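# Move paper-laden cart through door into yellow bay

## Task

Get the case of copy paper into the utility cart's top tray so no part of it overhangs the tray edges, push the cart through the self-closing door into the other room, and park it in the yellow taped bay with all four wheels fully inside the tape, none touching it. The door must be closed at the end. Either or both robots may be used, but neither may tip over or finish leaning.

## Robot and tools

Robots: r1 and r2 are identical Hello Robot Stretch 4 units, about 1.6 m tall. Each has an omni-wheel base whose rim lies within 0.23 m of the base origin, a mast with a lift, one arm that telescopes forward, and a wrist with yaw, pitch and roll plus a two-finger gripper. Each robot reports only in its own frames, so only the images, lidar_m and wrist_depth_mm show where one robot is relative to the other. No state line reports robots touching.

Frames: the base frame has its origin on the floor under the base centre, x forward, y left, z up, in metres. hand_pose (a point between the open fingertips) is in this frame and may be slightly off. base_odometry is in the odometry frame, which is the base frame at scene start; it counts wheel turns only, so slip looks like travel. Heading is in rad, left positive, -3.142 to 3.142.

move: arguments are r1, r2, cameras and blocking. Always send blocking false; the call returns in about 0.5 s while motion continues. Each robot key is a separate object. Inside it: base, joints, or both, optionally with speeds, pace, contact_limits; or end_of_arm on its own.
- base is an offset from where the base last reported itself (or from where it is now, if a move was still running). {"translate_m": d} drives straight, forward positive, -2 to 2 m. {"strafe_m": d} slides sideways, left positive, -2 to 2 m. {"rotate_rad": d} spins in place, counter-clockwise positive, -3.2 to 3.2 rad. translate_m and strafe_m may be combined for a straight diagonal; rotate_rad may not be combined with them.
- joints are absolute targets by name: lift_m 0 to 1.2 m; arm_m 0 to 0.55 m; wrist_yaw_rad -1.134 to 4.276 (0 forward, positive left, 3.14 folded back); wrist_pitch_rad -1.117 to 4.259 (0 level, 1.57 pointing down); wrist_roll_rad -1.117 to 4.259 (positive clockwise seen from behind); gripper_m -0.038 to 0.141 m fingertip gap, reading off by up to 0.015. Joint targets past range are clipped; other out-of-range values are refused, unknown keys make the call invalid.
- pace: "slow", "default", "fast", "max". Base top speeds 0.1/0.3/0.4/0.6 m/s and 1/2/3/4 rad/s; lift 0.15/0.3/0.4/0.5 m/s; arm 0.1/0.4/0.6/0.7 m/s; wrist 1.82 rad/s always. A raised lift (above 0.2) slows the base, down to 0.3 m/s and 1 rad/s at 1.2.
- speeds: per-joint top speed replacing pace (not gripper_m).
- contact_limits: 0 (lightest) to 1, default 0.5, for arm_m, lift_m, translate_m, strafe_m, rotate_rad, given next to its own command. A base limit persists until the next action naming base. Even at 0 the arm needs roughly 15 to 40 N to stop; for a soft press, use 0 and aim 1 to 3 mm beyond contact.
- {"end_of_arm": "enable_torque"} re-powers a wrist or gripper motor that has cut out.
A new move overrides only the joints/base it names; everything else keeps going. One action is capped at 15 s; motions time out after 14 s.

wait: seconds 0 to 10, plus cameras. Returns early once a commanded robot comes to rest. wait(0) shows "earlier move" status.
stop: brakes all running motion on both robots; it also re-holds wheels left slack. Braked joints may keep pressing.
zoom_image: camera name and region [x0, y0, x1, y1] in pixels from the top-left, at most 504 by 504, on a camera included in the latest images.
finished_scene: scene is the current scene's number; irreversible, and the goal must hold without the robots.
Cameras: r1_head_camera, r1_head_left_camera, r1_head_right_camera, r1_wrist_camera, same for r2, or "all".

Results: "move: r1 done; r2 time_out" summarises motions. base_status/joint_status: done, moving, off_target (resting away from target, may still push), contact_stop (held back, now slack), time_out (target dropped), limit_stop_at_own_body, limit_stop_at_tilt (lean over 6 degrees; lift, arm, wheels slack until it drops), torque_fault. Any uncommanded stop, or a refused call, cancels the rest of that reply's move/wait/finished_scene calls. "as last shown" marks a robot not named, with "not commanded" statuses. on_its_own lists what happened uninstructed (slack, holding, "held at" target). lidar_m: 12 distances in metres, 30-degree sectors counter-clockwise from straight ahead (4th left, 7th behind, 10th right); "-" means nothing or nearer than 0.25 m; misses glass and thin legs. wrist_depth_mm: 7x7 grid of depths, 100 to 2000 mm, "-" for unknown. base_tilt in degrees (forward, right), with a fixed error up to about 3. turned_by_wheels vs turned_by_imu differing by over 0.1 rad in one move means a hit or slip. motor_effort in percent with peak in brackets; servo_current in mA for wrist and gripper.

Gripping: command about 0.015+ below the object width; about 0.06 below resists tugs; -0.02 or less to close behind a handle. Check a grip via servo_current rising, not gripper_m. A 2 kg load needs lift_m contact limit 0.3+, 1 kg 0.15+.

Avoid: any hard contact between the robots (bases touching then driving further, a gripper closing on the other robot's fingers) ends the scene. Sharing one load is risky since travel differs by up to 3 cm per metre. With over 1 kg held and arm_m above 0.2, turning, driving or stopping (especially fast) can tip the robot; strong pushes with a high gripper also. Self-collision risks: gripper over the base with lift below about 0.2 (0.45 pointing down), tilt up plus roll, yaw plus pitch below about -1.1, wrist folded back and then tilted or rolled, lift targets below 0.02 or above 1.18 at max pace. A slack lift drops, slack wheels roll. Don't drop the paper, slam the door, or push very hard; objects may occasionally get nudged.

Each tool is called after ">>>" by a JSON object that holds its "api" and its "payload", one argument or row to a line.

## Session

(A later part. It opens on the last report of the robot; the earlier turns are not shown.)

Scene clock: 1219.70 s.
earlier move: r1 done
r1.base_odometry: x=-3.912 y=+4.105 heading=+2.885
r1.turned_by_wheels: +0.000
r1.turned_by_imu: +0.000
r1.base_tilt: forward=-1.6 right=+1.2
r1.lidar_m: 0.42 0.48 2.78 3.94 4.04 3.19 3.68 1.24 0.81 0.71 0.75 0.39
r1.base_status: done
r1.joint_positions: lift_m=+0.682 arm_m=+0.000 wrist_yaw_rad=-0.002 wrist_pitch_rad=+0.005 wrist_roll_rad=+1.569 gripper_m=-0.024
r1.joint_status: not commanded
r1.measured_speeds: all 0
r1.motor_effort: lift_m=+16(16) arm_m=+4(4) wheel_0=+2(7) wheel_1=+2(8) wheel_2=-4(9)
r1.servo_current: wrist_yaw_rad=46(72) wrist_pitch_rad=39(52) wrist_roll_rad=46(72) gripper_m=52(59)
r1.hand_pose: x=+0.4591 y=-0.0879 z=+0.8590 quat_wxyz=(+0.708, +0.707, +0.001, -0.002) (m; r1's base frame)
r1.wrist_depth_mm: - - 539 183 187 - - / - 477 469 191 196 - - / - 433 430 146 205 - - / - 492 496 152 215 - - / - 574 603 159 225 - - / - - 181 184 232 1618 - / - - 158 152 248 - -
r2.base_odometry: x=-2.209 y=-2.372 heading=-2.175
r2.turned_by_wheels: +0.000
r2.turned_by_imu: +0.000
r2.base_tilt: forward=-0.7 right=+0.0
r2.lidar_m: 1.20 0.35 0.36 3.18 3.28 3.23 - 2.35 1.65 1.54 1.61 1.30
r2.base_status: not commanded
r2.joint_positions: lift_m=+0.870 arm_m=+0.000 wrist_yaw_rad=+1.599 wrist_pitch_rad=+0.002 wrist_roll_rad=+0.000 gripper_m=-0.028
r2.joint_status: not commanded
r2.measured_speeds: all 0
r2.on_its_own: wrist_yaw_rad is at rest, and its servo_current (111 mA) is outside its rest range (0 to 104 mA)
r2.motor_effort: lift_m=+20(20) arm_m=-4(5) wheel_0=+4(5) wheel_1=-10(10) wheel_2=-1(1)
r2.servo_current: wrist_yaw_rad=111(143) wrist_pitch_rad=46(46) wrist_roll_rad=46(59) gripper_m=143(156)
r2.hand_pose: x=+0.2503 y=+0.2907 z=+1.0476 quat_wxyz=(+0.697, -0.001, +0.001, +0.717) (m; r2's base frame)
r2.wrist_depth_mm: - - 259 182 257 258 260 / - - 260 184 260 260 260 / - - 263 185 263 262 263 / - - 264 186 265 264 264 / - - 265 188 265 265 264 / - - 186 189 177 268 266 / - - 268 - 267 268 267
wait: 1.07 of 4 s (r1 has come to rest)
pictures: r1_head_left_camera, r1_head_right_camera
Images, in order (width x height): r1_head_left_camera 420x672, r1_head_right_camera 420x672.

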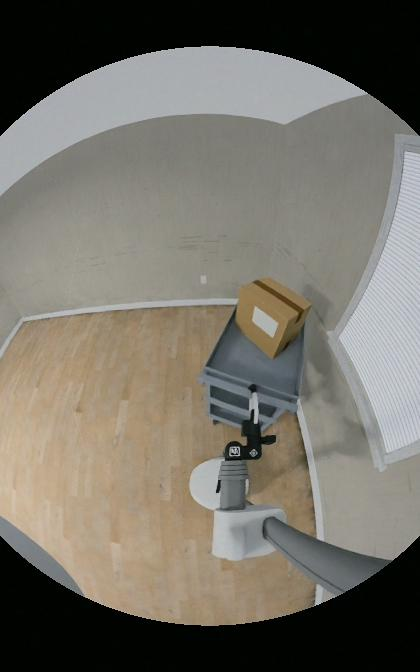

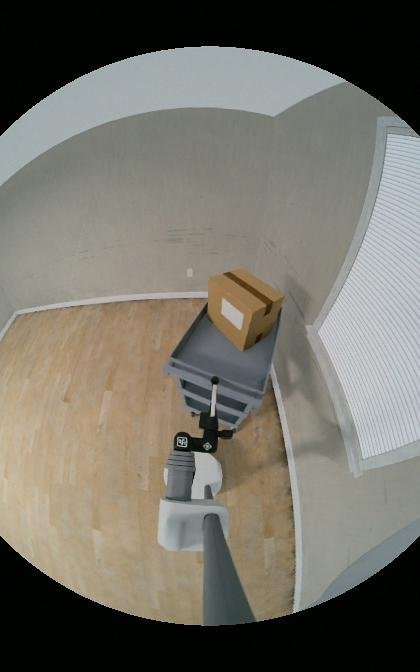

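>>> {"api": "move", "payload": {
  "blocking": false,
  "r1": {"base":{"translate_m":-0.54,"strafe_m":0.45},"pace":"slow"},
  "cameras": []
}}

>>> {"api": "wait", "payload": {
  "seconds": 10,
  "cameras": []
}}

>>> {"api": "move", "payload": {
  "blocking": false,
  "r1": {"base":{"rotate_rad":-0.25},"pace":"slow"},
  "cameras": []
}}

>>> {"api": "wait", "payload": {
  "seconds": 4,
  "cameras": ["r1_head_left_camera","r1_head_right_camera"]
}}

Scene clock: 1236.60 s.
move: r1 moving
r1.base_odometry: x=-3.904 y=+4.095 heading=+2.885
r1.turned_by_wheels: +0.000
r1.turned_by_imu: +0.000
r1.base_tilt: forward=-1.6 right=+1.3
r1.lidar_m: 0.42 0.50 2.81 3.95 4.02 3.20 3.69 1.26 0.84 0.73 0.75 0.40
r1.base_status: translate_m moving; strafe_m moving
r1.joint_positions: lift_m=+0.682 arm_m=+0.000 wrist_yaw_rad=-0.002 wrist_pitch_rad=+0.005 wrist_roll_rad=+1.569 gripper_m=-0.024
r1.joint_status: not commanded
r1.measured_speeds: translate_m=-0.039 strafe_m=+0.033 rotate_rad=-0.001 lift_m=+0.000 arm_m=+0.000 wrist_yaw_rad=+0.000 wrist_pitch_rad=+0.000 wrist_roll_rad=+0.000
r1.motor_effort: lift_m=+16(16) arm_m=-4(4) wheel_0=-12(12) wheel_1=+2(4) wheel_2=+5(5)
r1.servo_current: wrist_yaw_rad=52(59) wrist_pitch_rad=39(52) wrist_roll_rad=46(52) gripper_m=52(52)
r1.hand_pose: x=+0.4592 y=-0.0879 z=+0.8590 quat_wxyz=(+0.708, +0.707, +0.001, -0.002) (m; r1's base frame)
r1.wrist_depth_mm: - - 539 183 187 - - / - 473 469 191 196 - - / - 427 427 146 204 - - / - 496 504 152 215 - - / - - 603 158 227 - - / - - 181 184 234 1661 - / - - 158 151 248 - 1308
r2.base_odometry: x=-2.209 y=-2.372 heading=-2.175
r2.turned_by_wheels: +0.000
r2.turned_by_imu: +0.000
r2.base_tilt: forward=-0.7 right=+0.1
r2.lidar_m: 1.21 0.35 0.34 3.20 3.28 3.23 - 2.34 1.64 1.54 1.59 1.31
r2.base_status: not commanded
r2.joint_positions: lift_m=+0.870 arm_m=+0.000 wrist_yaw_rad=+1.599 wrist_pitch_rad=+0.002 wrist_roll_rad=+0.000 gripper_m=-0.028
r2.joint_status: not commanded
r2.measured_speeds: all 0
r2.motor_effort: lift_m=+20(20) arm_m=-4(4) wheel_0=+4(4) wheel_1=-9(10) wheel_2=-1(1)
r2.servo_current: wrist_yaw_rad=130(130) wrist_pitch_rad=39(46) wrist_roll_rad=52(52) gripper_m=143(150)
r2.hand_pose: x=+0.2503 y=+0.2907 z=+1.0476 quat_wxyz=(+0.697, -0.001, +0.001, +0.717) (m; r2's base frame)
r2.wrist_depth_mm: - - 259 181 259 260 259 / - - 260 183 260 260 262 / - - 263 185 262 262 262 / - - 264 187 264 264 263 / - - 264 188 265 265 265 / - - 186 190 177 266 267 / - - 266 - 268 268 267
pictures: none
No camera images: "cameras" was empty.

Scene clock: 1244.37 s.
earlier move: r1 done
r1.base_odometry: x=-3.504 y=+3.533 heading=+2.885
r1.turned_by_wheels: +0.001
r1.turned_by_imu: +0.002
r1.base_tilt: forward=-1.6 right=+1.3
r1.lidar_m: 0.42 0.55 3.46 3.47 3.54 2.52 3.17 2.01 1.34 1.24 1.27 0.38
r1.base_status: done
r1.joint_positions: lift_m=+0.682 arm_m=+0.000 wrist_yaw_rad=-0.001 wrist_pitch_rad=+0.005 wrist_roll_rad=+1.569 gripper_m=-0.024
r1.joint_status: not commanded
r1.measured_speeds: all 0
r1.motor_effort: lift_m=+16(16) arm_m=-4(4) wheel_0=-2(13) wheel_1=+2(6) wheel_2=+4(8)
r1.servo_current: wrist_yaw_rad=39(72) wrist_pitch_rad=39(52) wrist_roll_rad=46(72) gripper_m=46(59)
r1.hand_pose: x=+0.4593 y=-0.0876 z=+0.8590 quat_wxyz=(+0.708, +0.707, +0.002, -0.002) (m; r1's base frame)
r1.wrist_depth_mm: - 439 442 - 164 165 - / - 404 397 115 176 - - / - 449 452 122 188 - - / - - 564 - 202 - - / - - - - 220 1756 - / - - - - 233 1661 - / - - 176 - 167 1576 1336
r2.base_odometry: x=-2.209 y=-2.372 heading=-2.175
r2.turned_by_wheels: +0.000
r2.turned_by_imu: +0.001
r2.base_tilt: forward=-0.6 right=+0.0
r2.lidar_m: 1.21 0.37 0.36 3.18 2.68 2.52 - 2.33 1.65 1.53 1.59 1.29
r2.base_status: not commanded
r2.joint_positions: lift_m=+0.870 arm_m=+0.000 wrist_yaw_rad=+1.599 wrist_pitch_rad=+0.002 wrist_roll_rad=+0.000 gripper_m=-0.028
r2.joint_status: not commanded
r2.measured_speeds: all 0
r2.on_its_own: wrist_yaw_rad is at rest, and its servo_current (124 mA) is outside its rest range (0 to 104 mA)
r2.motor_effort: lift_m=+20(20) arm_m=-4(5) wheel_0=+4(5) wheel_1=-10(10) wheel_2=-1(2)
r2.servo_current: wrist_yaw_rad=124(143) wrist_pitch_rad=39(52) wrist_roll_rad=39(65) gripper_m=150(156)
r2.hand_pose: x=+0.2503 y=+0.2907 z=+1.0476 quat_wxyz=(+0.697, -0.001, +0.001, +0.717) (m; r2's base frame)
r2.wrist_depth_mm: - - 259 182 259 259 260 / - - 262 183 260 260 260 / - - 262 185 263 263 263 / - - 263 186 264 264 264 / - - 265 189 265 265 266 / - - 186 189 178 266 267 / - - 267 - 268 268 268
wait: 7.77 of 10 s (r1 has come to rest)
pictures: none
No camera images: "cameras" was empty.

Scene clock: 1244.87 s.
move: r1 moving
r1.base_odometry: x=-3.504 y=+3.533 heading=+2.760
r1.turned_by_wheels: -0.125
r1.turned_by_imu: -0.125
r1.base_tilt: forward=-1.5 right=+1.2
r1.lidar_m: 0.43 0.49 3.14 3.45 3.45 2.52 3.16 2.36 1.42 1.25 1.24 0.39
r1.base_status: rotate_rad moving
r1.joint_positions: lift_m=+0.682 arm_m=+0.000 wrist_yaw_rad=+0.006 wrist_pitch_rad=+0.005 wrist_roll_rad=+1.569 gripper_m=-0.024
r1.joint_status: not commanded
r1.measured_speeds: translate_m=+0.000 strafe_m=-0.001 rotate_rad=-0.485 lift_m=+0.000 arm_m=+0.000 wrist_yaw_rad=+0.000 wrist_pitch_rad=+0.000 wrist_roll_rad=+0.000
r1.motor_effort: lift_m=+16(16) arm_m=-4(4) wheel_0=+13(15) wheel_1=+6(8) wheel_2=+8(10)
r1.servo_current: wrist_yaw_rad=46(65) wrist_pitch_rad=39(52) wrist_roll_rad=39(59) gripper_m=52(52)
r1.hand_pose: x=+0.4598 y=-0.0857 z=+0.8590 quat_wxyz=(+0.708, +0.707, +0.004, +0.000) (m; r1's base frame)
r1.wrist_depth_mm: - - 539 131 185 - - / - 488 473 189 193 - - / - 433 427 198 204 - - / - 508 500 150 214 - - / - - 603 157 224 - - / - - - 185 232 1808 - / - - 177 174 176 1464 -
r2.base_odometry: x=-2.209 y=-2.372 heading=-2.175
r2.turned_by_wheels: +0.000
r2.turned_by_imu: +0.000
r2.base_tilt: forward=-0.7 right=+0.0
r2.lidar_m: 1.21 0.34 0.34 3.20 2.65 2.53 - 2.36 1.65 1.55 1.61 1.27
r2.base_status: not commanded
r2.joint_positions: lift_m=+0.870 arm_m=+0.000 wrist_yaw_rad=+1.599 wrist_pitch_rad=+0.002 wrist_roll_rad=+0.000 gripper_m=-0.028
r2.joint_status: not commanded
r2.measured_speeds: all 0
r2.motor_effort: lift_m=+20(20) arm_m=-4(4) wheel_0=+4(5) wheel_1=-9(10) wheel_2=-1(1)
r2.servo_current: wrist_yaw_rad=137(137) wrist_pitch_rad=39(46) wrist_roll_rad=46(52) gripper_m=143(150)
r2.hand_pose: x=+0.2503 y=+0.2907 z=+1.0476 quat_wxyz=(+0.697, -0.001, +0.001, +0.717) (m; r2's base frame)
r2.wrist_depth_mm: - - 260 182 258 259 259 / - - 260 183 259 262 260 / - - 262 185 263 263 263 / - - 263 186 264 264 264 / - - 265 189 265 265 265 / - - 186 189 177 266 267 / - - 266 - 267 267 267
pictures: none
No camera images: "cameras" was empty.

Scene clock: 1245.67 s.
earlier move: r1 done
r1.base_odometry: x=-3.504 y=+3.533 heading=+2.636
r1.turned_by_wheels: -0.125
r1.turned_by_imu: -0.125
r1.base_tilt: forward=-1.6 right=+1.2
r1.lidar_m: 0.38 0.43 2.94 3.46 3.45 2.48 2.83 2.98 1.54 1.26 1.26 0.43
r1.base_status: done
r1.joint_positions: lift_m=+0.682 arm_m=+0.000 wrist_yaw_rad=+0.003 wrist_pitch_rad=+0.005 wrist_roll_rad=+1.569 gripper_m=-0.024
r1.joint_status: not commanded
r1.measured_speeds: all 0
r1.motor_effort: lift_m=+16(16) arm_m=+4(4) wheel_0=+3(15) wheel_1=+3(8) wheel_2=+2(10)
r1.servo_current: wrist_yaw_rad=46(72) wrist_pitch_rad=39(52) wrist_roll_rad=46(65) gripper_m=46(52)
r1.hand_pose: x=+0.4595 y=-0.0866 z=+0.8590 quat_wxyz=(+0.708, +0.707, +0.003, -0.001) (m; r1's base frame)
r1.wrist_depth_mm: - - - 224 225 - 1205 / - - - 224 227 - - / - - 559 226 228 - - / - 459 455 168 230 - - / - 512 500 170 232 - - / - - 525 184 231 - - / - - 177 156 234 - -
r2.base_odometry: x=-2.209 y=-2.372 heading=-2.175
r2.turned_by_wheels: +0.000
r2.turned_by_imu: +0.000
r2.base_tilt: forward=-0.6 right=+0.0
r2.lidar_m: 1.21 0.34 0.35 3.20 2.62 2.54 - 2.34 1.65 1.55 1.62 1.29
r2.base_status: not commanded
r2.joint_positions: lift_m=+0.870 arm_m=+0.000 wrist_yaw_rad=+1.599 wrist_pitch_rad=+0.002 wrist_roll_rad=+0.000 gripper_m=-0.028
r2.joint_status: not commanded
r2.measured_speeds: all 0
r2.on_its_own: wrist_yaw_rad is at rest, and its servo_current (124 mA) is outside its rest range (0 to 104 mA)
r2.motor_effort: lift_m=+20(20) arm_m=-4(4) wheel_0=+4(5) wheel_1=-10(10) wheel_2=-1(1)
r2.servo_current: wrist_yaw_rad=124(137) wrist_pitch_rad=39(46) wrist_roll_rad=46(52) gripper_m=150(150)
r2.hand_pose: x=+0.2503 y=+0.2907 z=+1.0476 quat_wxyz=(+0.697, -0.001, +0.001, +0.717) (m; r2's base frame)
r2.wrist_depth_mm: - - 258 182 259 259 260 / - - 260 184 262 260 260 / - - 262 185 262 262 264 / - - 263 187 263 264 264 / - - 265 190 264 265 266 / - - 186 189 177 266 266 / - - 267 - 267 267 268
wait: 0.80 of 4 s (r1 has come to rest)
pictures: r1_head_left_camera, r1_head_right_camera
Images, in order (width x height): r1_head_left_camera 420x672, r1_head_right_camera 420x672.

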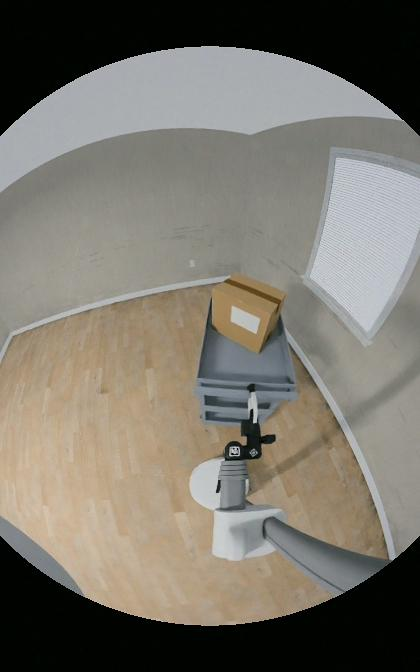

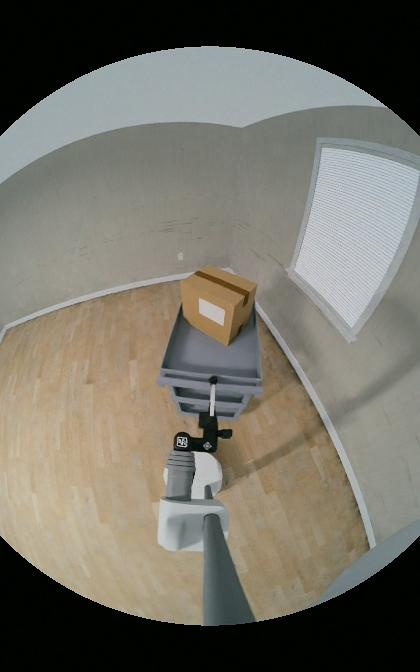

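>>> {"api": "move", "payload": {
  "blocking": false,
  "r1": {"base":{"translate_m":-0.85,"strafe_m":0.46},"pace":"slow"},
  "cameras": []
}}

>>> {"api": "wait", "payload": {
  "seconds": 10,
  "cameras": []
}}

>>> {"api": "wait", "payload": {
  "seconds": 4,
  "cameras": ["r1_head_left_camera","r1_head_right_camera"]
}}

Scene clock: 1251.67 s.
move: r1 moving
r1.base_odometry: x=-3.496 y=+3.521 heading=+2.636
r1.turned_by_wheels: +0.000
r1.turned_by_imu: -0.001
r1.base_tilt: forward=-1.5 right=+1.2
r1.lidar_m: 0.39 0.43 2.94 3.44 3.44 2.51 2.78 2.97 1.57 1.27 1.26 0.40
r1.base_status: translate_m moving; strafe_m moving
r1.joint_positions: lift_m=+0.682 arm_m=+0.000 wrist_yaw_rad=+0.003 wrist_pitch_rad=+0.005 wrist_roll_rad=+1.569 gripper_m=-0.024
r1.joint_status: not commanded
r1.measured_speeds: translate_m=-0.048 strafe_m=+0.026 rotate_rad=+0.000 lift_m=+0.000 arm_m=+0.000 wrist_yaw_rad=+0.000 wrist_pitch_rad=+0.000 wrist_roll_rad=+0.000
r1.motor_effort: lift_m=+16(16) arm_m=-2(4) wheel_0=-8(11) wheel_1=-2(5) wheel_2=+8(8)
r1.servo_current: wrist_yaw_rad=39(52) wrist_pitch_rad=46(52) wrist_roll_rad=46(65) gripper_m=46(52)
r1.hand_pose: x=+0.4596 y=-0.0866 z=+0.8590 quat_wxyz=(+0.708, +0.707, +0.003, -0.001) (m; r1's base frame)
r1.wrist_depth_mm: - - - 221 223 - 1229 / - - - 224 224 - - / - - 539 225 227 - - / - 466 462 167 229 - - / - 521 504 170 232 - - / - - 207 185 232 - - / - - 177 153 235 - -
r2.base_odometry: x=-2.209 y=-2.372 heading=-2.175
r2.turned_by_wheels: +0.000
r2.turned_by_imu: +0.000
r2.base_tilt: forward=-0.6 right=+0.1
r2.lidar_m: 1.19 0.34 0.35 3.19 2.63 2.53 - 2.36 1.64 1.56 1.61 1.28
r2.base_status: not commanded
r2.joint_positions: lift_m=+0.870 arm_m=+0.000 wrist_yaw_rad=+1.599 wrist_pitch_rad=+0.002 wrist_roll_rad=+0.000 gripper_m=-0.028
r2.joint_status: not commanded
r2.measured_speeds: all 0
r2.motor_effort: lift_m=+20(20) arm_m=-4(4) wheel_0=+4(4) wheel_1=-10(10) wheel_2=-1(1)
r2.servo_current: wrist_yaw_rad=130(137) wrist_pitch_rad=39(46) wrist_roll_rad=52(59) gripper_m=150(150)
r2.hand_pose: x=+0.2503 y=+0.2907 z=+1.0476 quat_wxyz=(+0.697, -0.001, +0.001, +0.717) (m; r2's base frame)
r2.wrist_depth_mm: - - 259 182 258 259 260 / - - 260 183 260 260 262 / - - 262 185 263 262 263 / - - 264 187 264 264 263 / - - 265 189 266 265 265 / - - 187 189 177 267 266 / - - 267 - 268 268 268
pictures: none
No camera images: "cameras" was empty.

Scene clock: 1261.67 s.
earlier move: r1 moving
r1.base_odometry: x=-2.984 y=+2.719 heading=+2.635
r1.turned_by_wheels: +0.000
r1.turned_by_imu: -0.003
r1.base_tilt: forward=-1.6 right=+1.3
r1.lidar_m: 0.42 3.27 3.38 2.77 2.74 1.57 1.72 2.51 2.41 1.97 1.96 0.34
r1.base_status: translate_m moving; strafe_m moving
r1.joint_positions: lift_m=+0.682 arm_m=+0.000 wrist_yaw_rad=-0.001 wrist_pitch_rad=+0.005 wrist_roll_rad=+1.569 gripper_m=-0.024
r1.joint_status: not commanded
r1.measured_speeds: translate_m=-0.006 strafe_m=+0.003 rotate_rad=+0.000 lift_m=+0.000 arm_m=+0.000 wrist_yaw_rad=+0.000 wrist_pitch_rad=+0.000 wrist_roll_rad=+0.000
r1.motor_effort: lift_m=+16(16) arm_m=-4(4) wheel_0=-6(12) wheel_1=-5(9) wheel_2=+1(9)
r1.servo_current: wrist_yaw_rad=39(72) wrist_pitch_rad=46(59) wrist_roll_rad=52(72) gripper_m=52(59)
r1.hand_pose: x=+0.4592 y=-0.0878 z=+0.8590 quat_wxyz=(+0.708, +0.707, +0.001, -0.002) (m; r1's base frame)
r1.wrist_depth_mm: - 399 399 - 155 157 - / - 387 382 108 168 169 - / - 500 484 - 183 - - / - - 615 - 199 - - / - - - - 220 1708 - / - - 188 - 235 1661 521 / - - 177 - 153 1576 1336
r2.base_odometry: x=-2.209 y=-2.372 heading=-2.175
r2.turned_by_wheels: +0.000
r2.turned_by_imu: +0.001
r2.base_tilt: forward=-0.7 right=+0.0
r2.lidar_m: 1.21 0.35 0.36 3.19 1.65 1.57 - 2.34 1.66 1.55 1.61 1.28
r2.base_status: not commanded
r2.joint_positions: lift_m=+0.870 arm_m=+0.000 wrist_yaw_rad=+1.599 wrist_pitch_rad=+0.002 wrist_roll_rad=+0.000 gripper_m=-0.028
r2.joint_status: not commanded
r2.measured_speeds: all 0
r2.motor_effort: lift_m=+20(20) arm_m=-4(5) wheel_0=+4(5) wheel_1=-10(10) wheel_2=-1(2)
r2.servo_current: wrist_yaw_rad=130(143) wrist_pitch_rad=39(52) wrist_roll_rad=59(65) gripper_m=143(156)
r2.hand_pose: x=+0.2503 y=+0.2907 z=+1.0476 quat_wxyz=(+0.697, -0.001, +0.001, +0.717) (m; r2's base frame)
r2.wrist_depth_mm: - - 260 182 259 259 259 / - - 260 184 260 259 262 / - - 263 185 263 262 263 / - - 264 186 264 265 265 / - - 265 189 265 265 265 / - - 186 189 177 266 267 / - - 266 - 268 268 268
wait: 10.00 s; no rest
pictures: none
No camera images: "cameras" was empty.

Scene clock: 1262.00 s.
earlier move: r1 done
r1.base_odometry: x=-2.983 y=+2.719 heading=+2.635
r1.turned_by_wheels: +0.000
r1.turned_by_imu: +0.000
r1.base_tilt: forward=-1.6 right=+1.3
r1.lidar_m: 0.45 3.25 3.35 2.75 2.75 1.55 1.70 2.50 2.41 1.98 1.97 0.34
r1.base_status: done
r1.joint_positions: lift_m=+0.682 arm_m=+0.000 wrist_yaw_rad=-0.001 wrist_pitch_rad=+0.005 wrist_roll_rad=+1.569 gripper_m=-0.024
r1.joint_status: not commanded
r1.measured_speeds: all 0
r1.motor_effort: lift_m=+16(16) arm_m=-4(4) wheel_0=-6(12) wheel_1=-4(9) wheel_2=+1(9)
r1.servo_current: wrist_yaw_rad=59(72) wrist_pitch_rad=52(59) wrist_roll_rad=59(72) gripper_m=52(59)
r1.hand_pose: x=+0.4592 y=-0.0878 z=+0.8590 quat_wxyz=(+0.708, +0.707, +0.001, -0.002) (m; r1's base frame)
r1.wrist_depth_mm: - 399 399 - 156 156 - / - 384 379 108 168 169 - / - 496 484 - 182 - - / - - 615 - 200 - - / - - - - 220 1808 - / - - 188 - 234 1708 521 / - - 177 - 152 1576 1281
r2.base_odometry: x=-2.209 y=-2.372 heading=-2.175
r2.turned_by_wheels: +0.000
r2.turned_by_imu: +0.000
r2.base_tilt: forward=-0.7 right=+0.0
r2.lidar_m: 1.19 0.36 0.37 3.19 1.66 1.57 - 2.37 1.65 1.54 1.62 1.27
r2.base_status: not commanded
r2.joint_positions: lift_m=+0.870 arm_m=+0.000 wrist_yaw_rad=+1.599 wrist_pitch_rad=+0.002 wrist_roll_rad=+0.000 gripper_m=-0.028
r2.joint_status: not commanded
r2.measured_speeds: all 0
r2.on_its_own: wrist_yaw_rad is at rest, and its servo_current (124 mA) is outside its rest range (0 to 104 mA)
r2.motor_effort: lift_m=+20(20) arm_m=-4(5) wheel_0=+4(5) wheel_1=-10(10) wheel_2=-1(2)
r2.servo_current: wrist_yaw_rad=124(143) wrist_pitch_rad=39(52) wrist_roll_rad=39(65) gripper_m=143(156)
r2.hand_pose: x=+0.2503 y=+0.2907 z=+1.0476 quat_wxyz=(+0.697, -0.001, +0.001, +0.717) (m; r2's base frame)
r2.wrist_depth_mm: - - 259 182 258 258 259 / - - 259 183 262 260 262 / - - 263 185 262 263 262 / - - 263 187 264 264 265 / - - 265 189 265 264 264 / - - 186 190 178 266 267 / - - 267 - 267 267 268
wait: 0.33 of 4 s (r1 has come to rest)
pictures: r1_head_left_camera, r1_head_right_camera
Images, in order (width x height): r1_head_left_camera 420x672, r1_head_right_camera 420x672.

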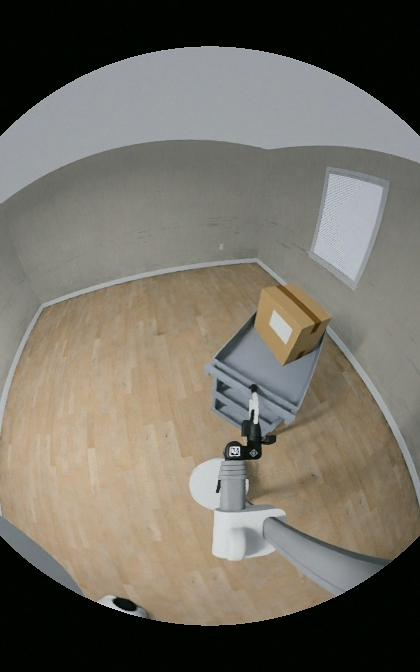

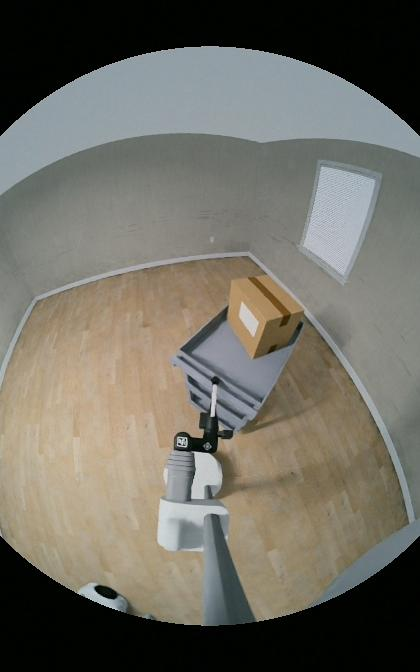

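>>> {"api": "move", "payload": {
  "blocking": false,
  "r1": {"base":{"translate_m":-0.65,"strafe_m":0.3},"pace":"slow"},
  "cameras": []
}}

>>> {"api": "wait", "payload": {
  "seconds": 10,
  "cameras": ["r1_head_left_camera","r1_head_right_camera"]
}}

Scene clock: 1270.00 s.
move: r1 moving
r1.base_odometry: x=-2.975 y=+2.708 heading=+2.635
r1.turned_by_wheels: -0.001
r1.turned_by_imu: -0.001
r1.base_tilt: forward=-1.6 right=+1.3
r1.lidar_m: 0.41 3.26 3.34 2.76 2.74 1.54 1.71 2.50 2.44 2.00 1.96 0.36
r1.base_status: translate_m moving; strafe_m moving
r1.joint_positions: lift_m=+0.682 arm_m=+0.000 wrist_yaw_rad=-0.001 wrist_pitch_rad=+0.005 wrist_roll_rad=+1.569 gripper_m=-0.024
r1.joint_status: not commanded
r1.measured_speeds: translate_m=-0.048 strafe_m=+0.023 rotate_rad=+0.001 lift_m=+0.000 arm_m=+0.000 wrist_yaw_rad=+0.000 wrist_pitch_rad=+0.000 wrist_roll_rad=+0.000
r1.motor_effort: lift_m=+16(16) arm_m=-4(4) wheel_0=-8(11) wheel_1=-6(6) wheel_2=+5(7)
r1.servo_current: wrist_yaw_rad=46(59) wrist_pitch_rad=46(52) wrist_roll_rad=39(65) gripper_m=52(52)
r1.hand_pose: x=+0.4592 y=-0.0878 z=+0.8590 quat_wxyz=(+0.708, +0.707, +0.001, -0.002) (m; r1's base frame)
r1.wrist_depth_mm: - 397 399 - 155 156 - / - 387 379 107 168 169 - / - 492 480 - 183 - - / - - 621 - 200 - - / - - - - 220 1708 - / - - 188 - 234 1708 521 / - - 177 - 160 1576 1308
r2.base_odometry: x=-2.209 y=-2.372 heading=-2.175
r2.turned_by_wheels: +0.000
r2.turned_by_imu: +0.000
r2.base_tilt: forward=-0.7 right=+0.0
r2.lidar_m: 1.20 0.33 0.35 3.18 1.63 1.57 - 2.35 1.64 1.54 1.60 1.27
r2.base_status: not commanded
r2.joint_positions: lift_m=+0.870 arm_m=+0.000 wrist_yaw_rad=+1.599 wrist_pitch_rad=+0.002 wrist_roll_rad=+0.000 gripper_m=-0.028
r2.joint_status: not commanded
r2.measured_speeds: all 0
r2.motor_effort: lift_m=+20(20) arm_m=-4(4) wheel_0=+4(4) wheel_1=-10(10) wheel_2=-1(1)
r2.servo_current: wrist_yaw_rad=130(137) wrist_pitch_rad=39(39) wrist_roll_rad=39(59) gripper_m=150(150)
r2.hand_pose: x=+0.2503 y=+0.2907 z=+1.0476 quat_wxyz=(+0.697, -0.001, +0.001, +0.717) (m; r2's base frame)
r2.wrist_depth_mm: - - 258 182 259 260 259 / - - 260 184 260 262 262 / - - 263 185 263 264 263 / - - 264 187 263 264 264 / - - 265 189 265 265 265 / - - 186 189 177 267 267 / - - 268 - 267 267 267
pictures: none
No camera images: "cameras" was empty.

Scene clock: 1277.83 s.
earlier move: r1 done
r1.base_odometry: x=-2.561 y=+2.141 heading=+2.635
r1.turned_by_wheels: +0.000
r1.turned_by_imu: +0.000
r1.base_tilt: forward=-1.6 right=+1.3
r1.lidar_m: 0.45 3.79 2.75 2.28 2.25 0.84 0.97 2.11 2.25 2.49 0.49 0.32
r1.base_status: done
r1.joint_positions: lift_m=+0.682 arm_m=+0.000 wrist_yaw_rad=-0.001 wrist_pitch_rad=+0.005 wrist_roll_rad=+1.569 gripper_m=-0.024
r1.joint_status: not commanded
r1.measured_speeds: all 0
r1.motor_effort: lift_m=+16(16) arm_m=-4(4) wheel_0=-4(11) wheel_1=-3(7) wheel_2=+1(7)
r1.servo_current: wrist_yaw_rad=33(72) wrist_pitch_rad=46(59) wrist_roll_rad=33(72) gripper_m=46(59)
r1.hand_pose: x=+0.4592 y=-0.0878 z=+0.8590 quat_wxyz=(+0.708, +0.707, +0.001, -0.002) (m; r1's base frame)
r1.wrist_depth_mm: - 382 - - - 115 - / - 539 - - - 128 - / - - - - - 148 - / - - - - 176 525 - / - - - - 216 1618 504 / - - 185 111 179 1661 436 / - - - - 162 394 1182
r2.base_odometry: x=-2.209 y=-2.372 heading=-2.175
r2.turned_by_wheels: +0.000
r2.turned_by_imu: +0.001
r2.base_tilt: forward=-0.7 right=+0.0
r2.lidar_m: 1.21 0.34 0.35 3.19 0.91 0.88 - 2.37 1.65 1.54 1.56 1.27
r2.base_status: not commanded
r2.joint_positions: lift_m=+0.870 arm_m=+0.000 wrist_yaw_rad=+1.599 wrist_pitch_rad=+0.002 wrist_roll_rad=+0.000 gripper_m=-0.028
r2.joint_status: not commanded
r2.measured_speeds: all 0
r2.on_its_own: wrist_yaw_rad is at rest, and its servo_current (124 mA) is outside its rest range (0 to 104 mA)
r2.motor_effort: lift_m=+20(20) arm_m=-4(5) wheel_0=+4(5) wheel_1=-10(10) wheel_2=-1(2)
r2.servo_current: wrist_yaw_rad=124(143) wrist_pitch_rad=33(46) wrist_roll_rad=46(65) gripper_m=143(156)
r2.hand_pose: x=+0.2503 y=+0.2907 z=+1.0476 quat_wxyz=(+0.697, -0.001, +0.001, +0.717) (m; r2's base frame)
r2.wrist_depth_mm: - - 258 182 259 258 260 / - - 260 184 260 260 262 / - - 262 185 263 262 262 / - - 263 186 264 263 265 / - - 265 189 264 265 266 / - - 187 190 178 266 266 / - - 266 - 268 268 267
wait: 7.83 of 10 s (r1 has come to rest)
pictures: r1_head_left_camera, r1_head_right_camera
Images, in order (width x height): r1_head_left_camera 420x672, r1_head_right_camera 420x672.

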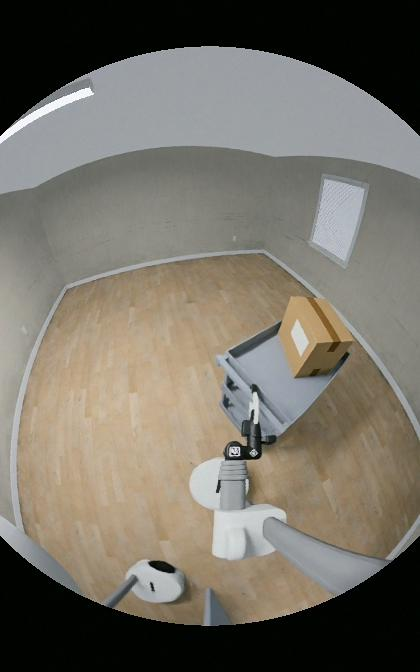

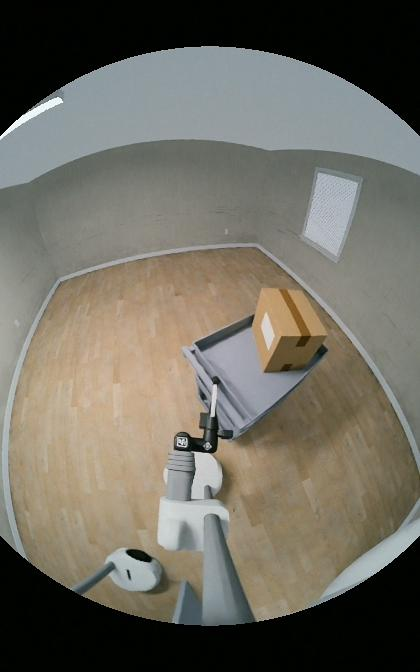

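>>> {"api": "move", "payload": {
  "blocking": false,
  "r1": {"base":{"rotate_rad":-0.4},"pace":"slow"},
  "cameras": []
}}

>>> {"api": "wait", "payload": {
  "seconds": 4,
  "cameras": ["r1_head_left_camera","r1_head_right_camera"]
}}

Scene clock: 1296.83 s.
move: r1 moving
r1.base_odometry: x=-2.561 y=+2.141 heading=+2.511
r1.turned_by_wheels: -0.123
r1.turned_by_imu: -0.123
r1.base_tilt: forward=-1.6 right=+1.3
r1.lidar_m: 0.44 3.78 3.02 2.30 2.23 0.86 0.86 1.87 2.14 2.52 2.45 0.34
r1.base_status: rotate_rad moving
r1.joint_positions: lift_m=+0.682 arm_m=+0.000 wrist_yaw_rad=+0.009 wrist_pitch_rad=+0.005 wrist_roll_rad=+1.569 gripper_m=-0.024
r1.joint_status: not commanded
r1.measured_speeds: translate_m=+0.001 strafe_m=-0.002 rotate_rad=-0.487 lift_m=+0.000 arm_m=+0.000 wrist_yaw_rad=+0.035 wrist_pitch_rad=+0.000 wrist_roll_rad=+0.000
r1.motor_effort: lift_m=+16(16) arm_m=-3(4) wheel_0=+16(16) wheel_1=+6(8) wheel_2=+9(9)
r1.servo_current: wrist_yaw_rad=65(65) wrist_pitch_rad=46(52) wrist_roll_rad=39(59) gripper_m=52(52)
r1.hand_pose: x=+0.4600 y=-0.0848 z=+0.8590 quat_wxyz=(+0.708, +0.707, +0.005, +0.001) (m; r1's base frame)
r1.wrist_depth_mm: 370 355 - - - 114 - / - 449 - - - 127 - / - - - - - 146 - / - - - - 175 176 - / - - - - 204 1576 - / - - - 106 231 1756 1336 / - - 169 - 171 389 399
r2.base_odometry: x=-2.209 y=-2.372 heading=-2.175
r2.turned_by_wheels: +0.000
r2.turned_by_imu: +0.000
r2.base_tilt: forward=-0.6 right=+0.0
r2.lidar_m: 1.21 0.37 0.36 3.20 0.89 0.85 - 2.33 1.65 1.56 1.61 1.28
r2.base_status: not commanded
r2.joint_positions: lift_m=+0.870 arm_m=+0.000 wrist_yaw_rad=+1.599 wrist_pitch_rad=+0.002 wrist_roll_rad=+0.000 gripper_m=-0.028
r2.joint_status: not commanded
r2.measured_speeds: all 0
r2.motor_effort: lift_m=+20(20) arm_m=-4(4) wheel_0=+4(4) wheel_1=-9(10) wheel_2=-1(1)
r2.servo_current: wrist_yaw_rad=124(137) wrist_pitch_rad=46(46) wrist_roll_rad=46(59) gripper_m=156(156)
r2.hand_pose: x=+0.2503 y=+0.2907 z=+1.0476 quat_wxyz=(+0.697, -0.001, +0.001, +0.717) (m; r2's base frame)
r2.wrist_depth_mm: - - 258 181 259 260 258 / - - 260 183 260 262 260 / - - 262 185 262 262 262 / - - 265 187 263 265 264 / - - 264 189 265 265 265 / - - 186 189 177 266 267 / - - 267 - 266 268 268
pictures: none
No camera images: "cameras" was empty.

Scene clock: 1297.90 s.
earlier move: r1 done
r1.base_odometry: x=-2.561 y=+2.141 heading=+2.235
r1.turned_by_wheels: -0.276
r1.turned_by_imu: -0.277
r1.base_tilt: forward=-1.6 right=+1.3
r1.lidar_m: 0.42 0.45 3.78 2.56 2.24 2.26 0.85 1.01 2.09 2.43 2.45 0.40
r1.base_status: done
r1.joint_positions: lift_m=+0.682 arm_m=+0.000 wrist_yaw_rad=-0.002 wrist_pitch_rad=+0.005 wrist_roll_rad=+1.569 gripper_m=-0.024
r1.joint_status: not commanded
r1.measured_speeds: all 0
r1.motor_effort: lift_m=+16(16) arm_m=+2(4) wheel_0=+2(19) wheel_1=+3(9) wheel_2=+2(9)
r1.servo_current: wrist_yaw_rad=52(78) wrist_pitch_rad=46(52) wrist_roll_rad=52(65) gripper_m=39(52)
r1.hand_pose: x=+0.4591 y=-0.0881 z=+0.8590 quat_wxyz=(+0.708, +0.707, +0.001, -0.003) (m; r1's base frame)
r1.wrist_depth_mm: - - - 189 193 - - / - 517 492 196 200 - - / - 433 436 149 208 - - / - 504 492 155 217 - - / - - 574 161 226 - - / - - 209 184 232 1756 - / - - 177 155 246 1576 -
r2.base_odometry: x=-2.209 y=-2.372 heading=-2.175
r2.turned_by_wheels: +0.000
r2.turned_by_imu: +0.000
r2.base_tilt: forward=-0.6 right=+0.1
r2.lidar_m: 1.21 0.35 0.35 3.20 0.90 0.83 - 2.33 1.63 1.54 1.60 1.31
r2.base_status: not commanded
r2.joint_positions: lift_m=+0.870 arm_m=+0.000 wrist_yaw_rad=+1.599 wrist_pitch_rad=+0.002 wrist_roll_rad=+0.000 gripper_m=-0.028
r2.joint_status: not commanded
r2.measured_speeds: all 0
r2.on_its_own: wrist_yaw_rad is at rest, and its servo_current (137 mA) is outside its rest range (0 to 104 mA)
r2.motor_effort: lift_m=+20(20) arm_m=-4(4) wheel_0=+4(5) wheel_1=-10(10) wheel_2=-1(1)
r2.servo_current: wrist_yaw_rad=137(137) wrist_pitch_rad=46(46) wrist_roll_rad=52(59) gripper_m=143(156)
r2.hand_pose: x=+0.2503 y=+0.2907 z=+1.0476 quat_wxyz=(+0.697, -0.001, +0.001, +0.717) (m; r2's base frame)
r2.wrist_depth_mm: - - 259 182 259 259 259 / - - 262 183 260 260 260 / - - 263 185 263 263 263 / - - 263 186 264 264 264 / - - 266 188 265 264 265 / - - 186 190 176 265 267 / - - 266 - 267 268 268
wait: 1.07 of 4 s (r1 has come to rest)
pictures: r1_head_left_camera, r1_head_right_camera
Images, in order (width x height): r1_head_left_camera 420x672, r1_head_right_camera 420x672.

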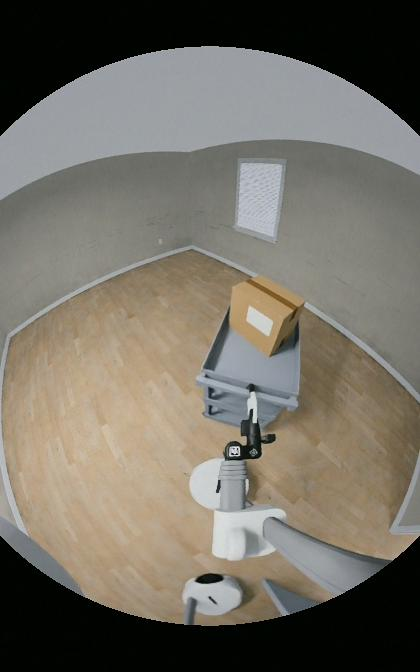

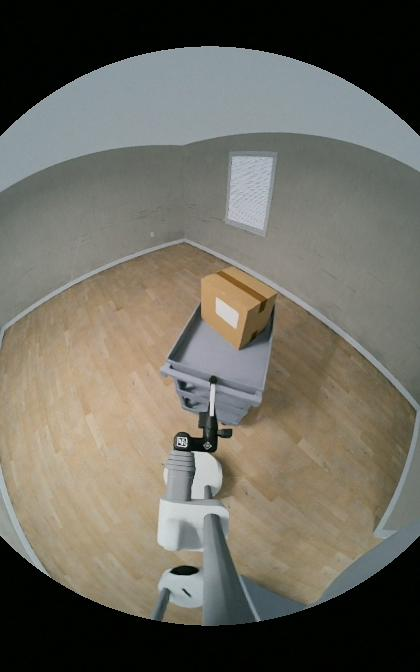

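>>> {"api": "move", "payload": {
  "blocking": false,
  "r1": {"base":{"translate_m":-0.22,"strafe_m":-0.28},"pace":"slow"},
  "cameras": []
}}

>>> {"api": "wait", "payload": {
  "seconds": 10,
  "cameras": ["r1_head_left_camera","r1_head_right_camera"]
}}

Scene clock: 1306.43 s.
move: r1 moving
r1.base_odometry: x=-2.548 y=+2.141 heading=+2.236
r1.turned_by_wheels: +0.001
r1.turned_by_imu: +0.000
r1.base_tilt: forward=-1.5 right=+1.3
r1.lidar_m: 0.41 0.48 3.81 2.52 2.24 2.26 0.83 1.02 2.06 2.40 2.45 0.39
r1.base_status: translate_m moving; strafe_m moving
r1.joint_positions: lift_m=+0.682 arm_m=+0.000 wrist_yaw_rad=+0.000 wrist_pitch_rad=+0.005 wrist_roll_rad=+1.569 gripper_m=-0.024
r1.joint_status: not commanded
r1.measured_speeds: translate_m=-0.031 strafe_m=-0.039 rotate_rad=+0.002 lift_m=+0.000 arm_m=+0.000 wrist_yaw_rad=+0.006 wrist_pitch_rad=+0.000 wrist_roll_rad=+0.000
r1.motor_effort: lift_m=+16(16) arm_m=-1(4) wheel_0=+3(6) wheel_1=-7(7) wheel_2=+9(9)
r1.servo_current: wrist_yaw_rad=65(65) wrist_pitch_rad=39(46) wrist_roll_rad=72(72) gripper_m=46(52)
r1.hand_pose: x=+0.4593 y=-0.0873 z=+0.8590 quat_wxyz=(+0.708, +0.707, +0.002, -0.002) (m; r1's base frame)
r1.wrist_depth_mm: - - - 187 189 - - / - 517 480 195 198 - - / - 436 436 147 206 - - / - 512 496 154 216 - - / - - 585 160 226 - - / - - - 185 233 1808 - / - - 177 156 247 1576 -
r2.base_odometry: x=-2.209 y=-2.372 heading=-2.175
r2.turned_by_wheels: +0.000
r2.turned_by_imu: +0.000
r2.base_tilt: forward=-0.7 right=+0.1
r2.lidar_m: 1.20 0.35 0.34 3.19 0.88 0.84 - 2.37 1.64 1.54 1.59 1.28
r2.base_status: not commanded
r2.joint_positions: lift_m=+0.870 arm_m=+0.000 wrist_yaw_rad=+1.599 wrist_pitch_rad=+0.002 wrist_roll_rad=+0.000 gripper_m=-0.028
r2.joint_status: not commanded
r2.measured_speeds: all 0
r2.motor_effort: lift_m=+20(20) arm_m=-4(4) wheel_0=+4(4) wheel_1=-10(10) wheel_2=-1(1)
r2.servo_current: wrist_yaw_rad=124(143) wrist_pitch_rad=39(46) wrist_roll_rad=52(59) gripper_m=143(156)
r2.hand_pose: x=+0.2503 y=+0.2907 z=+1.0476 quat_wxyz=(+0.697, -0.001, +0.001, +0.717) (m; r2's base frame)
r2.wrist_depth_mm: - - 258 181 259 259 260 / - - 259 183 260 260 260 / - - 262 186 262 263 263 / - - 265 186 265 265 265 / - - 265 189 265 266 266 / - - 187 190 178 266 266 / - - 267 - 268 268 267
pictures: none
No camera images: "cameras" was empty.

Scene clock: 1310.77 s.
earlier move: r1 done
r1.base_odometry: x=-2.205 y=+2.141 heading=+2.236
r1.turned_by_wheels: +0.000
r1.turned_by_imu: -0.002
r1.base_tilt: forward=-1.6 right=+1.3
r1.lidar_m: 0.37 0.37 4.12 2.63 2.32 0.69 0.69 0.92 1.76 1.99 2.39 0.41
r1.base_status: done
r1.joint_positions: lift_m=+0.682 arm_m=+0.000 wrist_yaw_rad=+0.000 wrist_pitch_rad=+0.005 wrist_roll_rad=+1.569 gripper_m=-0.024
r1.joint_status: not commanded
r1.measured_speeds: all 0
r1.motor_effort: lift_m=+16(16) arm_m=-4(4) wheel_0=+3(6) wheel_1=-2(9) wheel_2=+4(9)
r1.servo_current: wrist_yaw_rad=65(72) wrist_pitch_rad=52(52) wrist_roll_rad=52(72) gripper_m=39(59)
r1.hand_pose: x=+0.4593 y=-0.0873 z=+0.8590 quat_wxyz=(+0.708, +0.707, +0.002, -0.002) (m; r1's base frame)
r1.wrist_depth_mm: - - - 258 263 287 290 / - - - 252 253 1708 1205 / - - - 245 248 1808 - / - - 564 240 241 - - / - 466 469 178 236 - - / - 504 477 184 232 - - / - - 180 153 224 - -
r2.base_odometry: x=-2.209 y=-2.372 heading=-2.175
r2.turned_by_wheels: +0.000
r2.turned_by_imu: +0.001
r2.base_tilt: forward=-0.7 right=+0.0
r2.lidar_m: 1.20 0.35 0.37 3.20 0.68 0.80 - 2.35 1.64 1.54 1.61 1.29
r2.base_status: not commanded
r2.joint_positions: lift_m=+0.870 arm_m=+0.000 wrist_yaw_rad=+1.599 wrist_pitch_rad=+0.002 wrist_roll_rad=+0.000 gripper_m=-0.028
r2.joint_status: not commanded
r2.measured_speeds: all 0
r2.on_its_own: wrist_yaw_rad is at rest, and its servo_current (124 mA) is outside its rest range (0 to 104 mA)
r2.motor_effort: lift_m=+20(20) arm_m=-4(5) wheel_0=+4(5) wheel_1=-10(10) wheel_2=-1(1)
r2.servo_current: wrist_yaw_rad=124(150) wrist_pitch_rad=39(46) wrist_roll_rad=33(59) gripper_m=150(156)
r2.hand_pose: x=+0.2503 y=+0.2907 z=+1.0476 quat_wxyz=(+0.697, -0.001, +0.001, +0.717) (m; r2's base frame)
r2.wrist_depth_mm: - - 259 181 259 258 259 / - - 260 184 260 260 260 / - - 262 186 263 263 263 / - - 264 187 263 264 264 / - - 266 189 265 265 266 / 1499 - 186 189 177 266 268 / 1255 - 267 - 268 267 267
wait: 4.33 of 10 s (r1 has come to rest)
pictures: r1_head_left_camera, r1_head_right_camera
Images, in order (width x height): r1_head_left_camera 420x672, r1_head_right_camera 420x672.

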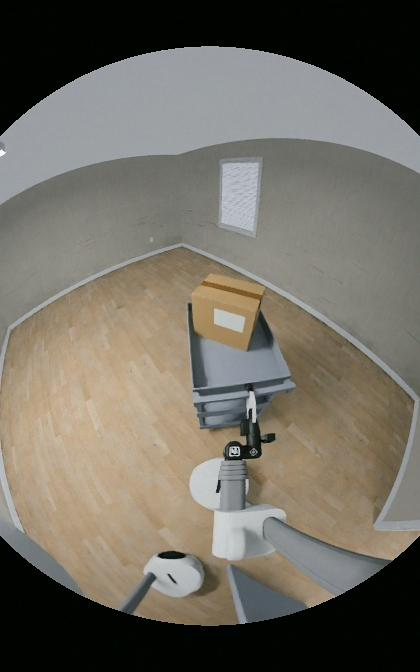

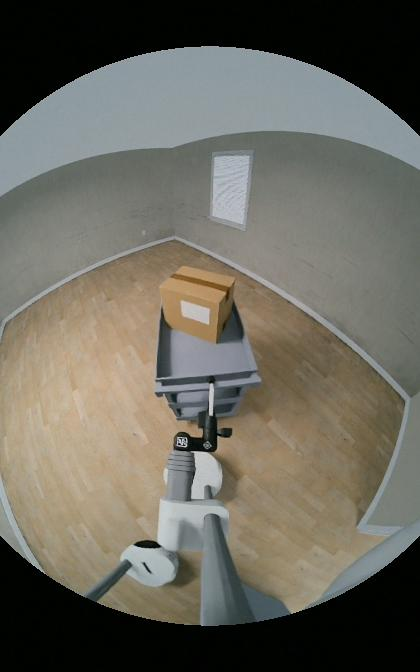

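>>> {"api": "move", "payload": {
  "blocking": false,
  "r1": {"base":{"rotate_rad":0.25},"pace":"slow"},
  "cameras": []
}}

>>> {"api": "wait", "payload": {
  "seconds": 4,
  "cameras": []
}}

>>> {"api": "move", "payload": {
  "blocking": false,
  "r1": {"base":{"translate_m":-0.25,"strafe_m":-0.22},"pace":"slow"},
  "cameras": []
}}

>>> {"api": "wait", "payload": {
  "seconds": 10,
  "cameras": ["r1_head_left_camera","r1_head_right_camera"]
}}

Scene clock: 1318.30 s.
move: r1 moving
r1.base_odometry: x=-2.205 y=+2.141 heading=+2.359
r1.turned_by_wheels: +0.124
r1.turned_by_imu: +0.123
r1.base_tilt: forward=-1.6 right=+1.3
r1.lidar_m: 0.39 0.41 3.64 2.47 2.31 0.68 0.76 1.27 1.74 2.19 2.40 0.44
r1.base_status: rotate_rad moving
r1.joint_positions: lift_m=+0.682 arm_m=+0.000 wrist_yaw_rad=-0.009 wrist_pitch_rad=+0.005 wrist_roll_rad=+1.569 gripper_m=-0.024
r1.joint_status: not commanded
r1.measured_speeds: translate_m=-0.001 strafe_m=+0.000 rotate_rad=+0.490 lift_m=+0.000 arm_m=+0.000 wrist_yaw_rad=-0.005 wrist_pitch_rad=+0.000 wrist_roll_rad=+0.000
r1.motor_effort: lift_m=+16(16) arm_m=-3(4) wheel_0=-12(13) wheel_1=-6(8) wheel_2=-13(13)
r1.servo_current: wrist_yaw_rad=78(78) wrist_pitch_rad=46(52) wrist_roll_rad=39(59) gripper_m=52(52)
r1.hand_pose: x=+0.4585 y=-0.0899 z=+0.8590 quat_wxyz=(+0.708, +0.707, -0.001, -0.005) (m; r1's base frame)
r1.wrist_depth_mm: - - - 247 250 1618 1160 / - - - 244 245 1756 1255 / - - - 240 240 1863 - / - 569 500 236 237 - - / - 477 473 175 234 - - / - - 187 183 232 - - / - - 554 123 229 - -
r2.base_odometry: x=-2.209 y=-2.372 heading=-2.175
r2.turned_by_wheels: +0.000
r2.turned_by_imu: +0.000
r2.base_tilt: forward=-0.7 right=+0.0
r2.lidar_m: 1.20 0.36 0.37 3.19 0.68 0.82 - 2.32 1.65 1.54 1.60 1.28
r2.base_status: not commanded
r2.joint_positions: lift_m=+0.870 arm_m=+0.000 wrist_yaw_rad=+1.599 wrist_pitch_rad=+0.002 wrist_roll_rad=+0.000 gripper_m=-0.028
r2.joint_status: not commanded
r2.measured_speeds: all 0
r2.motor_effort: lift_m=+20(20) arm_m=-4(4) wheel_0=+4(4) wheel_1=-9(10) wheel_2=-1(1)
r2.servo_current: wrist_yaw_rad=130(137) wrist_pitch_rad=39(46) wrist_roll_rad=46(52) gripper_m=143(150)
r2.hand_pose: x=+0.2503 y=+0.2907 z=+1.0476 quat_wxyz=(+0.697, -0.001, +0.001, +0.717) (m; r2's base frame)
r2.wrist_depth_mm: - - 259 182 259 259 260 / - - 259 183 262 262 262 / - - 263 185 263 260 263 / - - 264 187 265 263 264 / - - 265 188 264 264 265 / - - 186 189 178 267 267 / 759 - 267 - 267 267 267
pictures: none
No camera images: "cameras" was empty.

Scene clock: 1319.10 s.
earlier move: r1 done
r1.base_odometry: x=-2.205 y=+2.141 heading=+2.485
r1.turned_by_wheels: +0.125
r1.turned_by_imu: +0.126
r1.base_tilt: forward=-1.6 right=+1.3
r1.lidar_m: 0.43 0.46 3.22 2.40 0.84 0.67 0.77 4.60 1.75 2.46 2.39 0.41
r1.base_status: done
r1.joint_positions: lift_m=+0.682 arm_m=+0.000 wrist_yaw_rad=-0.003 wrist_pitch_rad=+0.005 wrist_roll_rad=+1.569 gripper_m=-0.024
r1.joint_status: not commanded
r1.measured_speeds: all 0
r1.motor_effort: lift_m=+16(16) arm_m=-3(4) wheel_0=-4(13) wheel_1=-2(8) wheel_2=-5(13)
r1.servo_current: wrist_yaw_rad=46(78) wrist_pitch_rad=39(52) wrist_roll_rad=46(59) gripper_m=52(52)
r1.hand_pose: x=+0.4590 y=-0.0882 z=+0.8590 quat_wxyz=(+0.708, +0.707, +0.001, -0.003) (m; r1's base frame)
r1.wrist_depth_mm: - - - 149 204 1576 - / - - 569 152 211 - - / - 477 455 156 216 - - / - 477 469 160 222 - - / - - 539 165 229 - - / - - 206 183 231 1921 - / - - 177 154 241 1499 -
r2.base_odometry: x=-2.209 y=-2.372 heading=-2.175
r2.turned_by_wheels: +0.000
r2.turned_by_imu: +0.000
r2.base_tilt: forward=-0.6 right=+0.0
r2.lidar_m: 1.20 0.35 0.35 3.22 0.69 0.83 - 2.35 1.63 1.54 1.61 1.29
r2.base_status: not commanded
r2.joint_positions: lift_m=+0.870 arm_m=+0.000 wrist_yaw_rad=+1.599 wrist_pitch_rad=+0.002 wrist_roll_rad=+0.000 gripper_m=-0.028
r2.joint_status: not commanded
r2.measured_speeds: all 0
r2.on_its_own: wrist_yaw_rad is at rest, and its servo_current (117 mA) is outside its rest range (0 to 104 mA)
r2.motor_effort: lift_m=+20(20) arm_m=-4(4) wheel_0=+4(4) wheel_1=-10(10) wheel_2=-1(1)
r2.servo_current: wrist_yaw_rad=117(137) wrist_pitch_rad=39(46) wrist_roll_rad=39(59) gripper_m=143(150)
r2.hand_pose: x=+0.2503 y=+0.2907 z=+1.0476 quat_wxyz=(+0.697, -0.001, +0.001, +0.717) (m; r2's base frame)
r2.wrist_depth_mm: - - 258 181 259 260 259 / - - 260 183 259 259 262 / - - 262 185 262 262 263 / - - 264 186 263 264 263 / - - 265 188 265 265 265 / 1366 - 186 189 177 265 267 / 1182 - 267 - 268 268 268
wait: 0.80 of 4 s (r1 has come to rest)
pictures: none
No camera images: "cameras" was empty.

Scene clock: 1319.60 s.
move: r1 moving
r1.base_odometry: x=-2.192 y=+2.141 heading=+2.485
r1.turned_by_wheels: +0.000
r1.turned_by_imu: +0.000
r1.base_tilt: forward=-1.6 right=+1.3
r1.lidar_m: 0.40 0.47 3.18 2.41 0.76 0.67 0.75 4.59 1.73 2.45 2.38 0.41
r1.base_status: translate_m moving; strafe_m moving
r1.joint_positions: lift_m=+0.682 arm_m=+0.000 wrist_yaw_rad=-0.003 wrist_pitch_rad=+0.005 wrist_roll_rad=+1.569 gripper_m=-0.024
r1.joint_status: not commanded
r1.measured_speeds: translate_m=-0.039 strafe_m=-0.033 rotate_rad=+0.000 lift_m=+0.000 arm_m=+0.000 wrist_yaw_rad=+0.004 wrist_pitch_rad=+0.000 wrist_roll_rad=+0.000
r1.motor_effort: lift_m=+16(16) arm_m=-3(3) wheel_0=+3(4) wheel_1=-6(9) wheel_2=+8(8)
r1.servo_current: wrist_yaw_rad=39(59) wrist_pitch_rad=46(52) wrist_roll_rad=39(59) gripper_m=46(59)
r1.hand_pose: x=+0.4590 y=-0.0882 z=+0.8590 quat_wxyz=(+0.708, +0.707, +0.001, -0.003) (m; r1's base frame)
r1.wrist_depth_mm: - - - 144 200 - - / - - 525 149 206 - - / - 442 442 152 213 - - / - 492 480 158 219 - - / - - 554 163 227 - - / - - 189 184 233 1921 - / - - 176 156 243 1537 -
r2.base_odometry: x=-2.209 y=-2.372 heading=-2.175
r2.turned_by_wheels: +0.000
r2.turned_by_imu: +0.000
r2.base_tilt: forward=-0.7 right=+0.1
r2.lidar_m: 1.20 0.35 0.35 3.21 0.66 0.93 - 2.32 1.63 1.56 1.59 1.29
r2.base_status: not commanded
r2.joint_positions: lift_m=+0.870 arm_m=+0.000 wrist_yaw_rad=+1.599 wrist_pitch_rad=+0.002 wrist_roll_rad=+0.000 gripper_m=-0.028
r2.joint_status: not commanded
r2.measured_speeds: all 0
r2.motor_effort: lift_m=+20(20) arm_m=-4(4) wheel_0=+4(4) wheel_1=-10(10) wheel_2=-1(1)
r2.servo_current: wrist_yaw_rad=130(143) wrist_pitch_rad=46(46) wrist_roll_rad=46(52) gripper_m=143(156)
r2.hand_pose: x=+0.2503 y=+0.2907 z=+1.0476 quat_wxyz=(+0.697, -0.001, +0.001, +0.717) (m; r2's base frame)
r2.wrist_depth_mm: - - 259 182 258 259 259 / - - 260 183 260 259 262 / - - 262 186 262 262 263 / - - 263 187 264 264 264 / 750 - 265 189 265 265 265 / 1205 - 187 189 177 266 267 / 778 - 267 - 267 268 268
pictures: none
No camera images: "cameras" was empty.

Scene clock: 1323.67 s.
earlier move: r1 done
r1.base_odometry: x=-1.873 y=+2.162 heading=+2.485
r1.turned_by_wheels: +0.000
r1.turned_by_imu: -0.001
r1.base_tilt: forward=-1.6 right=+1.3
r1.lidar_m: 0.36 0.37 3.28 2.46 0.64 0.57 0.75 4.29 1.42 2.01 2.31 0.45
r1.base_status: done
r1.joint_positions: lift_m=+0.682 arm_m=+0.000 wrist_yaw_rad=+0.002 wrist_pitch_rad=+0.005 wrist_roll_rad=+1.569 gripper_m=-0.024
r1.joint_status: not commanded
r1.measured_speeds: all 0
r1.motor_effort: lift_m=+16(16) arm_m=+0(3) wheel_0=+7(10) wheel_1=-2(9) wheel_2=+2(10)
r1.servo_current: wrist_yaw_rad=52(65) wrist_pitch_rad=39(52) wrist_roll_rad=39(65) gripper_m=52(59)
r1.hand_pose: x=+0.4595 y=-0.0868 z=+0.8590 quat_wxyz=(+0.708, +0.707, +0.003, -0.001) (m; r1's base frame)
r1.wrist_depth_mm: - - - 252 253 274 1098 / - - - 248 248 1756 1205 / - - - 242 244 1921 - / - - 535 238 240 - - / - 466 473 176 236 - - / - 517 484 185 232 - - / - - 180 154 228 - -
r2.base_odometry: x=-2.209 y=-2.372 heading=-2.175
r2.turned_by_wheels: +0.000
r2.turned_by_imu: +0.001
r2.base_tilt: forward=-0.6 right=+0.0
r2.lidar_m: 1.20 0.33 0.33 0.65 0.68 1.41 - 2.36 1.63 1.55 1.58 1.29
r2.base_status: not commanded
r2.joint_positions: lift_m=+0.870 arm_m=+0.000 wrist_yaw_rad=+1.599 wrist_pitch_rad=+0.002 wrist_roll_rad=+0.000 gripper_m=-0.028
r2.joint_status: not commanded
r2.measured_speeds: all 0
r2.on_its_own: wrist_yaw_rad is at rest, and its servo_current (124 mA) is outside its rest range (0 to 104 mA)
r2.motor_effort: lift_m=+20(20) arm_m=-4(5) wheel_0=+4(5) wheel_1=-10(10) wheel_2=-1(1)
r2.servo_current: wrist_yaw_rad=124(150) wrist_pitch_rad=46(46) wrist_roll_rad=52(59) gripper_m=143(156)
r2.hand_pose: x=+0.2503 y=+0.2907 z=+1.0476 quat_wxyz=(+0.697, -0.001, +0.001, +0.717) (m; r2's base frame)
r2.wrist_depth_mm: - - 259 182 258 259 259 / - - 260 183 262 262 260 / - - 263 185 262 264 262 / - - 264 186 264 264 264 / 1182 831 264 189 265 266 265 / - - 186 189 177 267 267 / - 1205 266 - 267 267 268
wait: 4.07 of 10 s (r1 has come to rest)
pictures: r1_head_left_camera, r1_head_right_camera
Images, in order (width x height): r1_head_left_camera 420x672, r1_head_right_camera 420x672.

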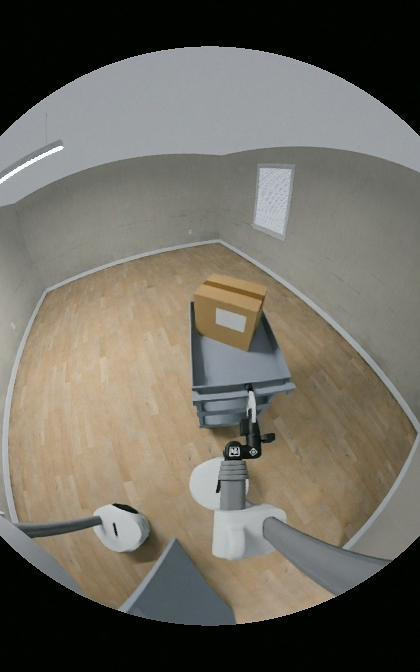

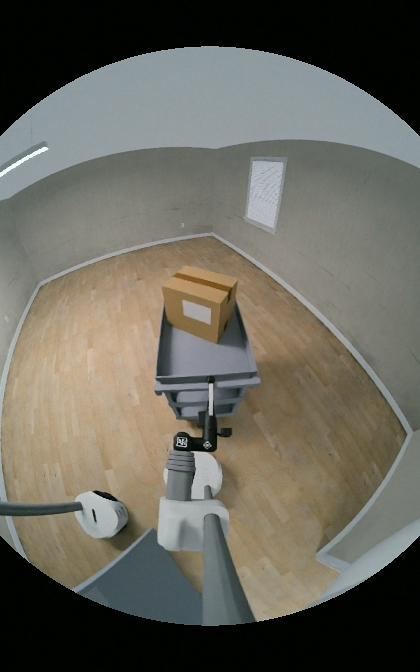

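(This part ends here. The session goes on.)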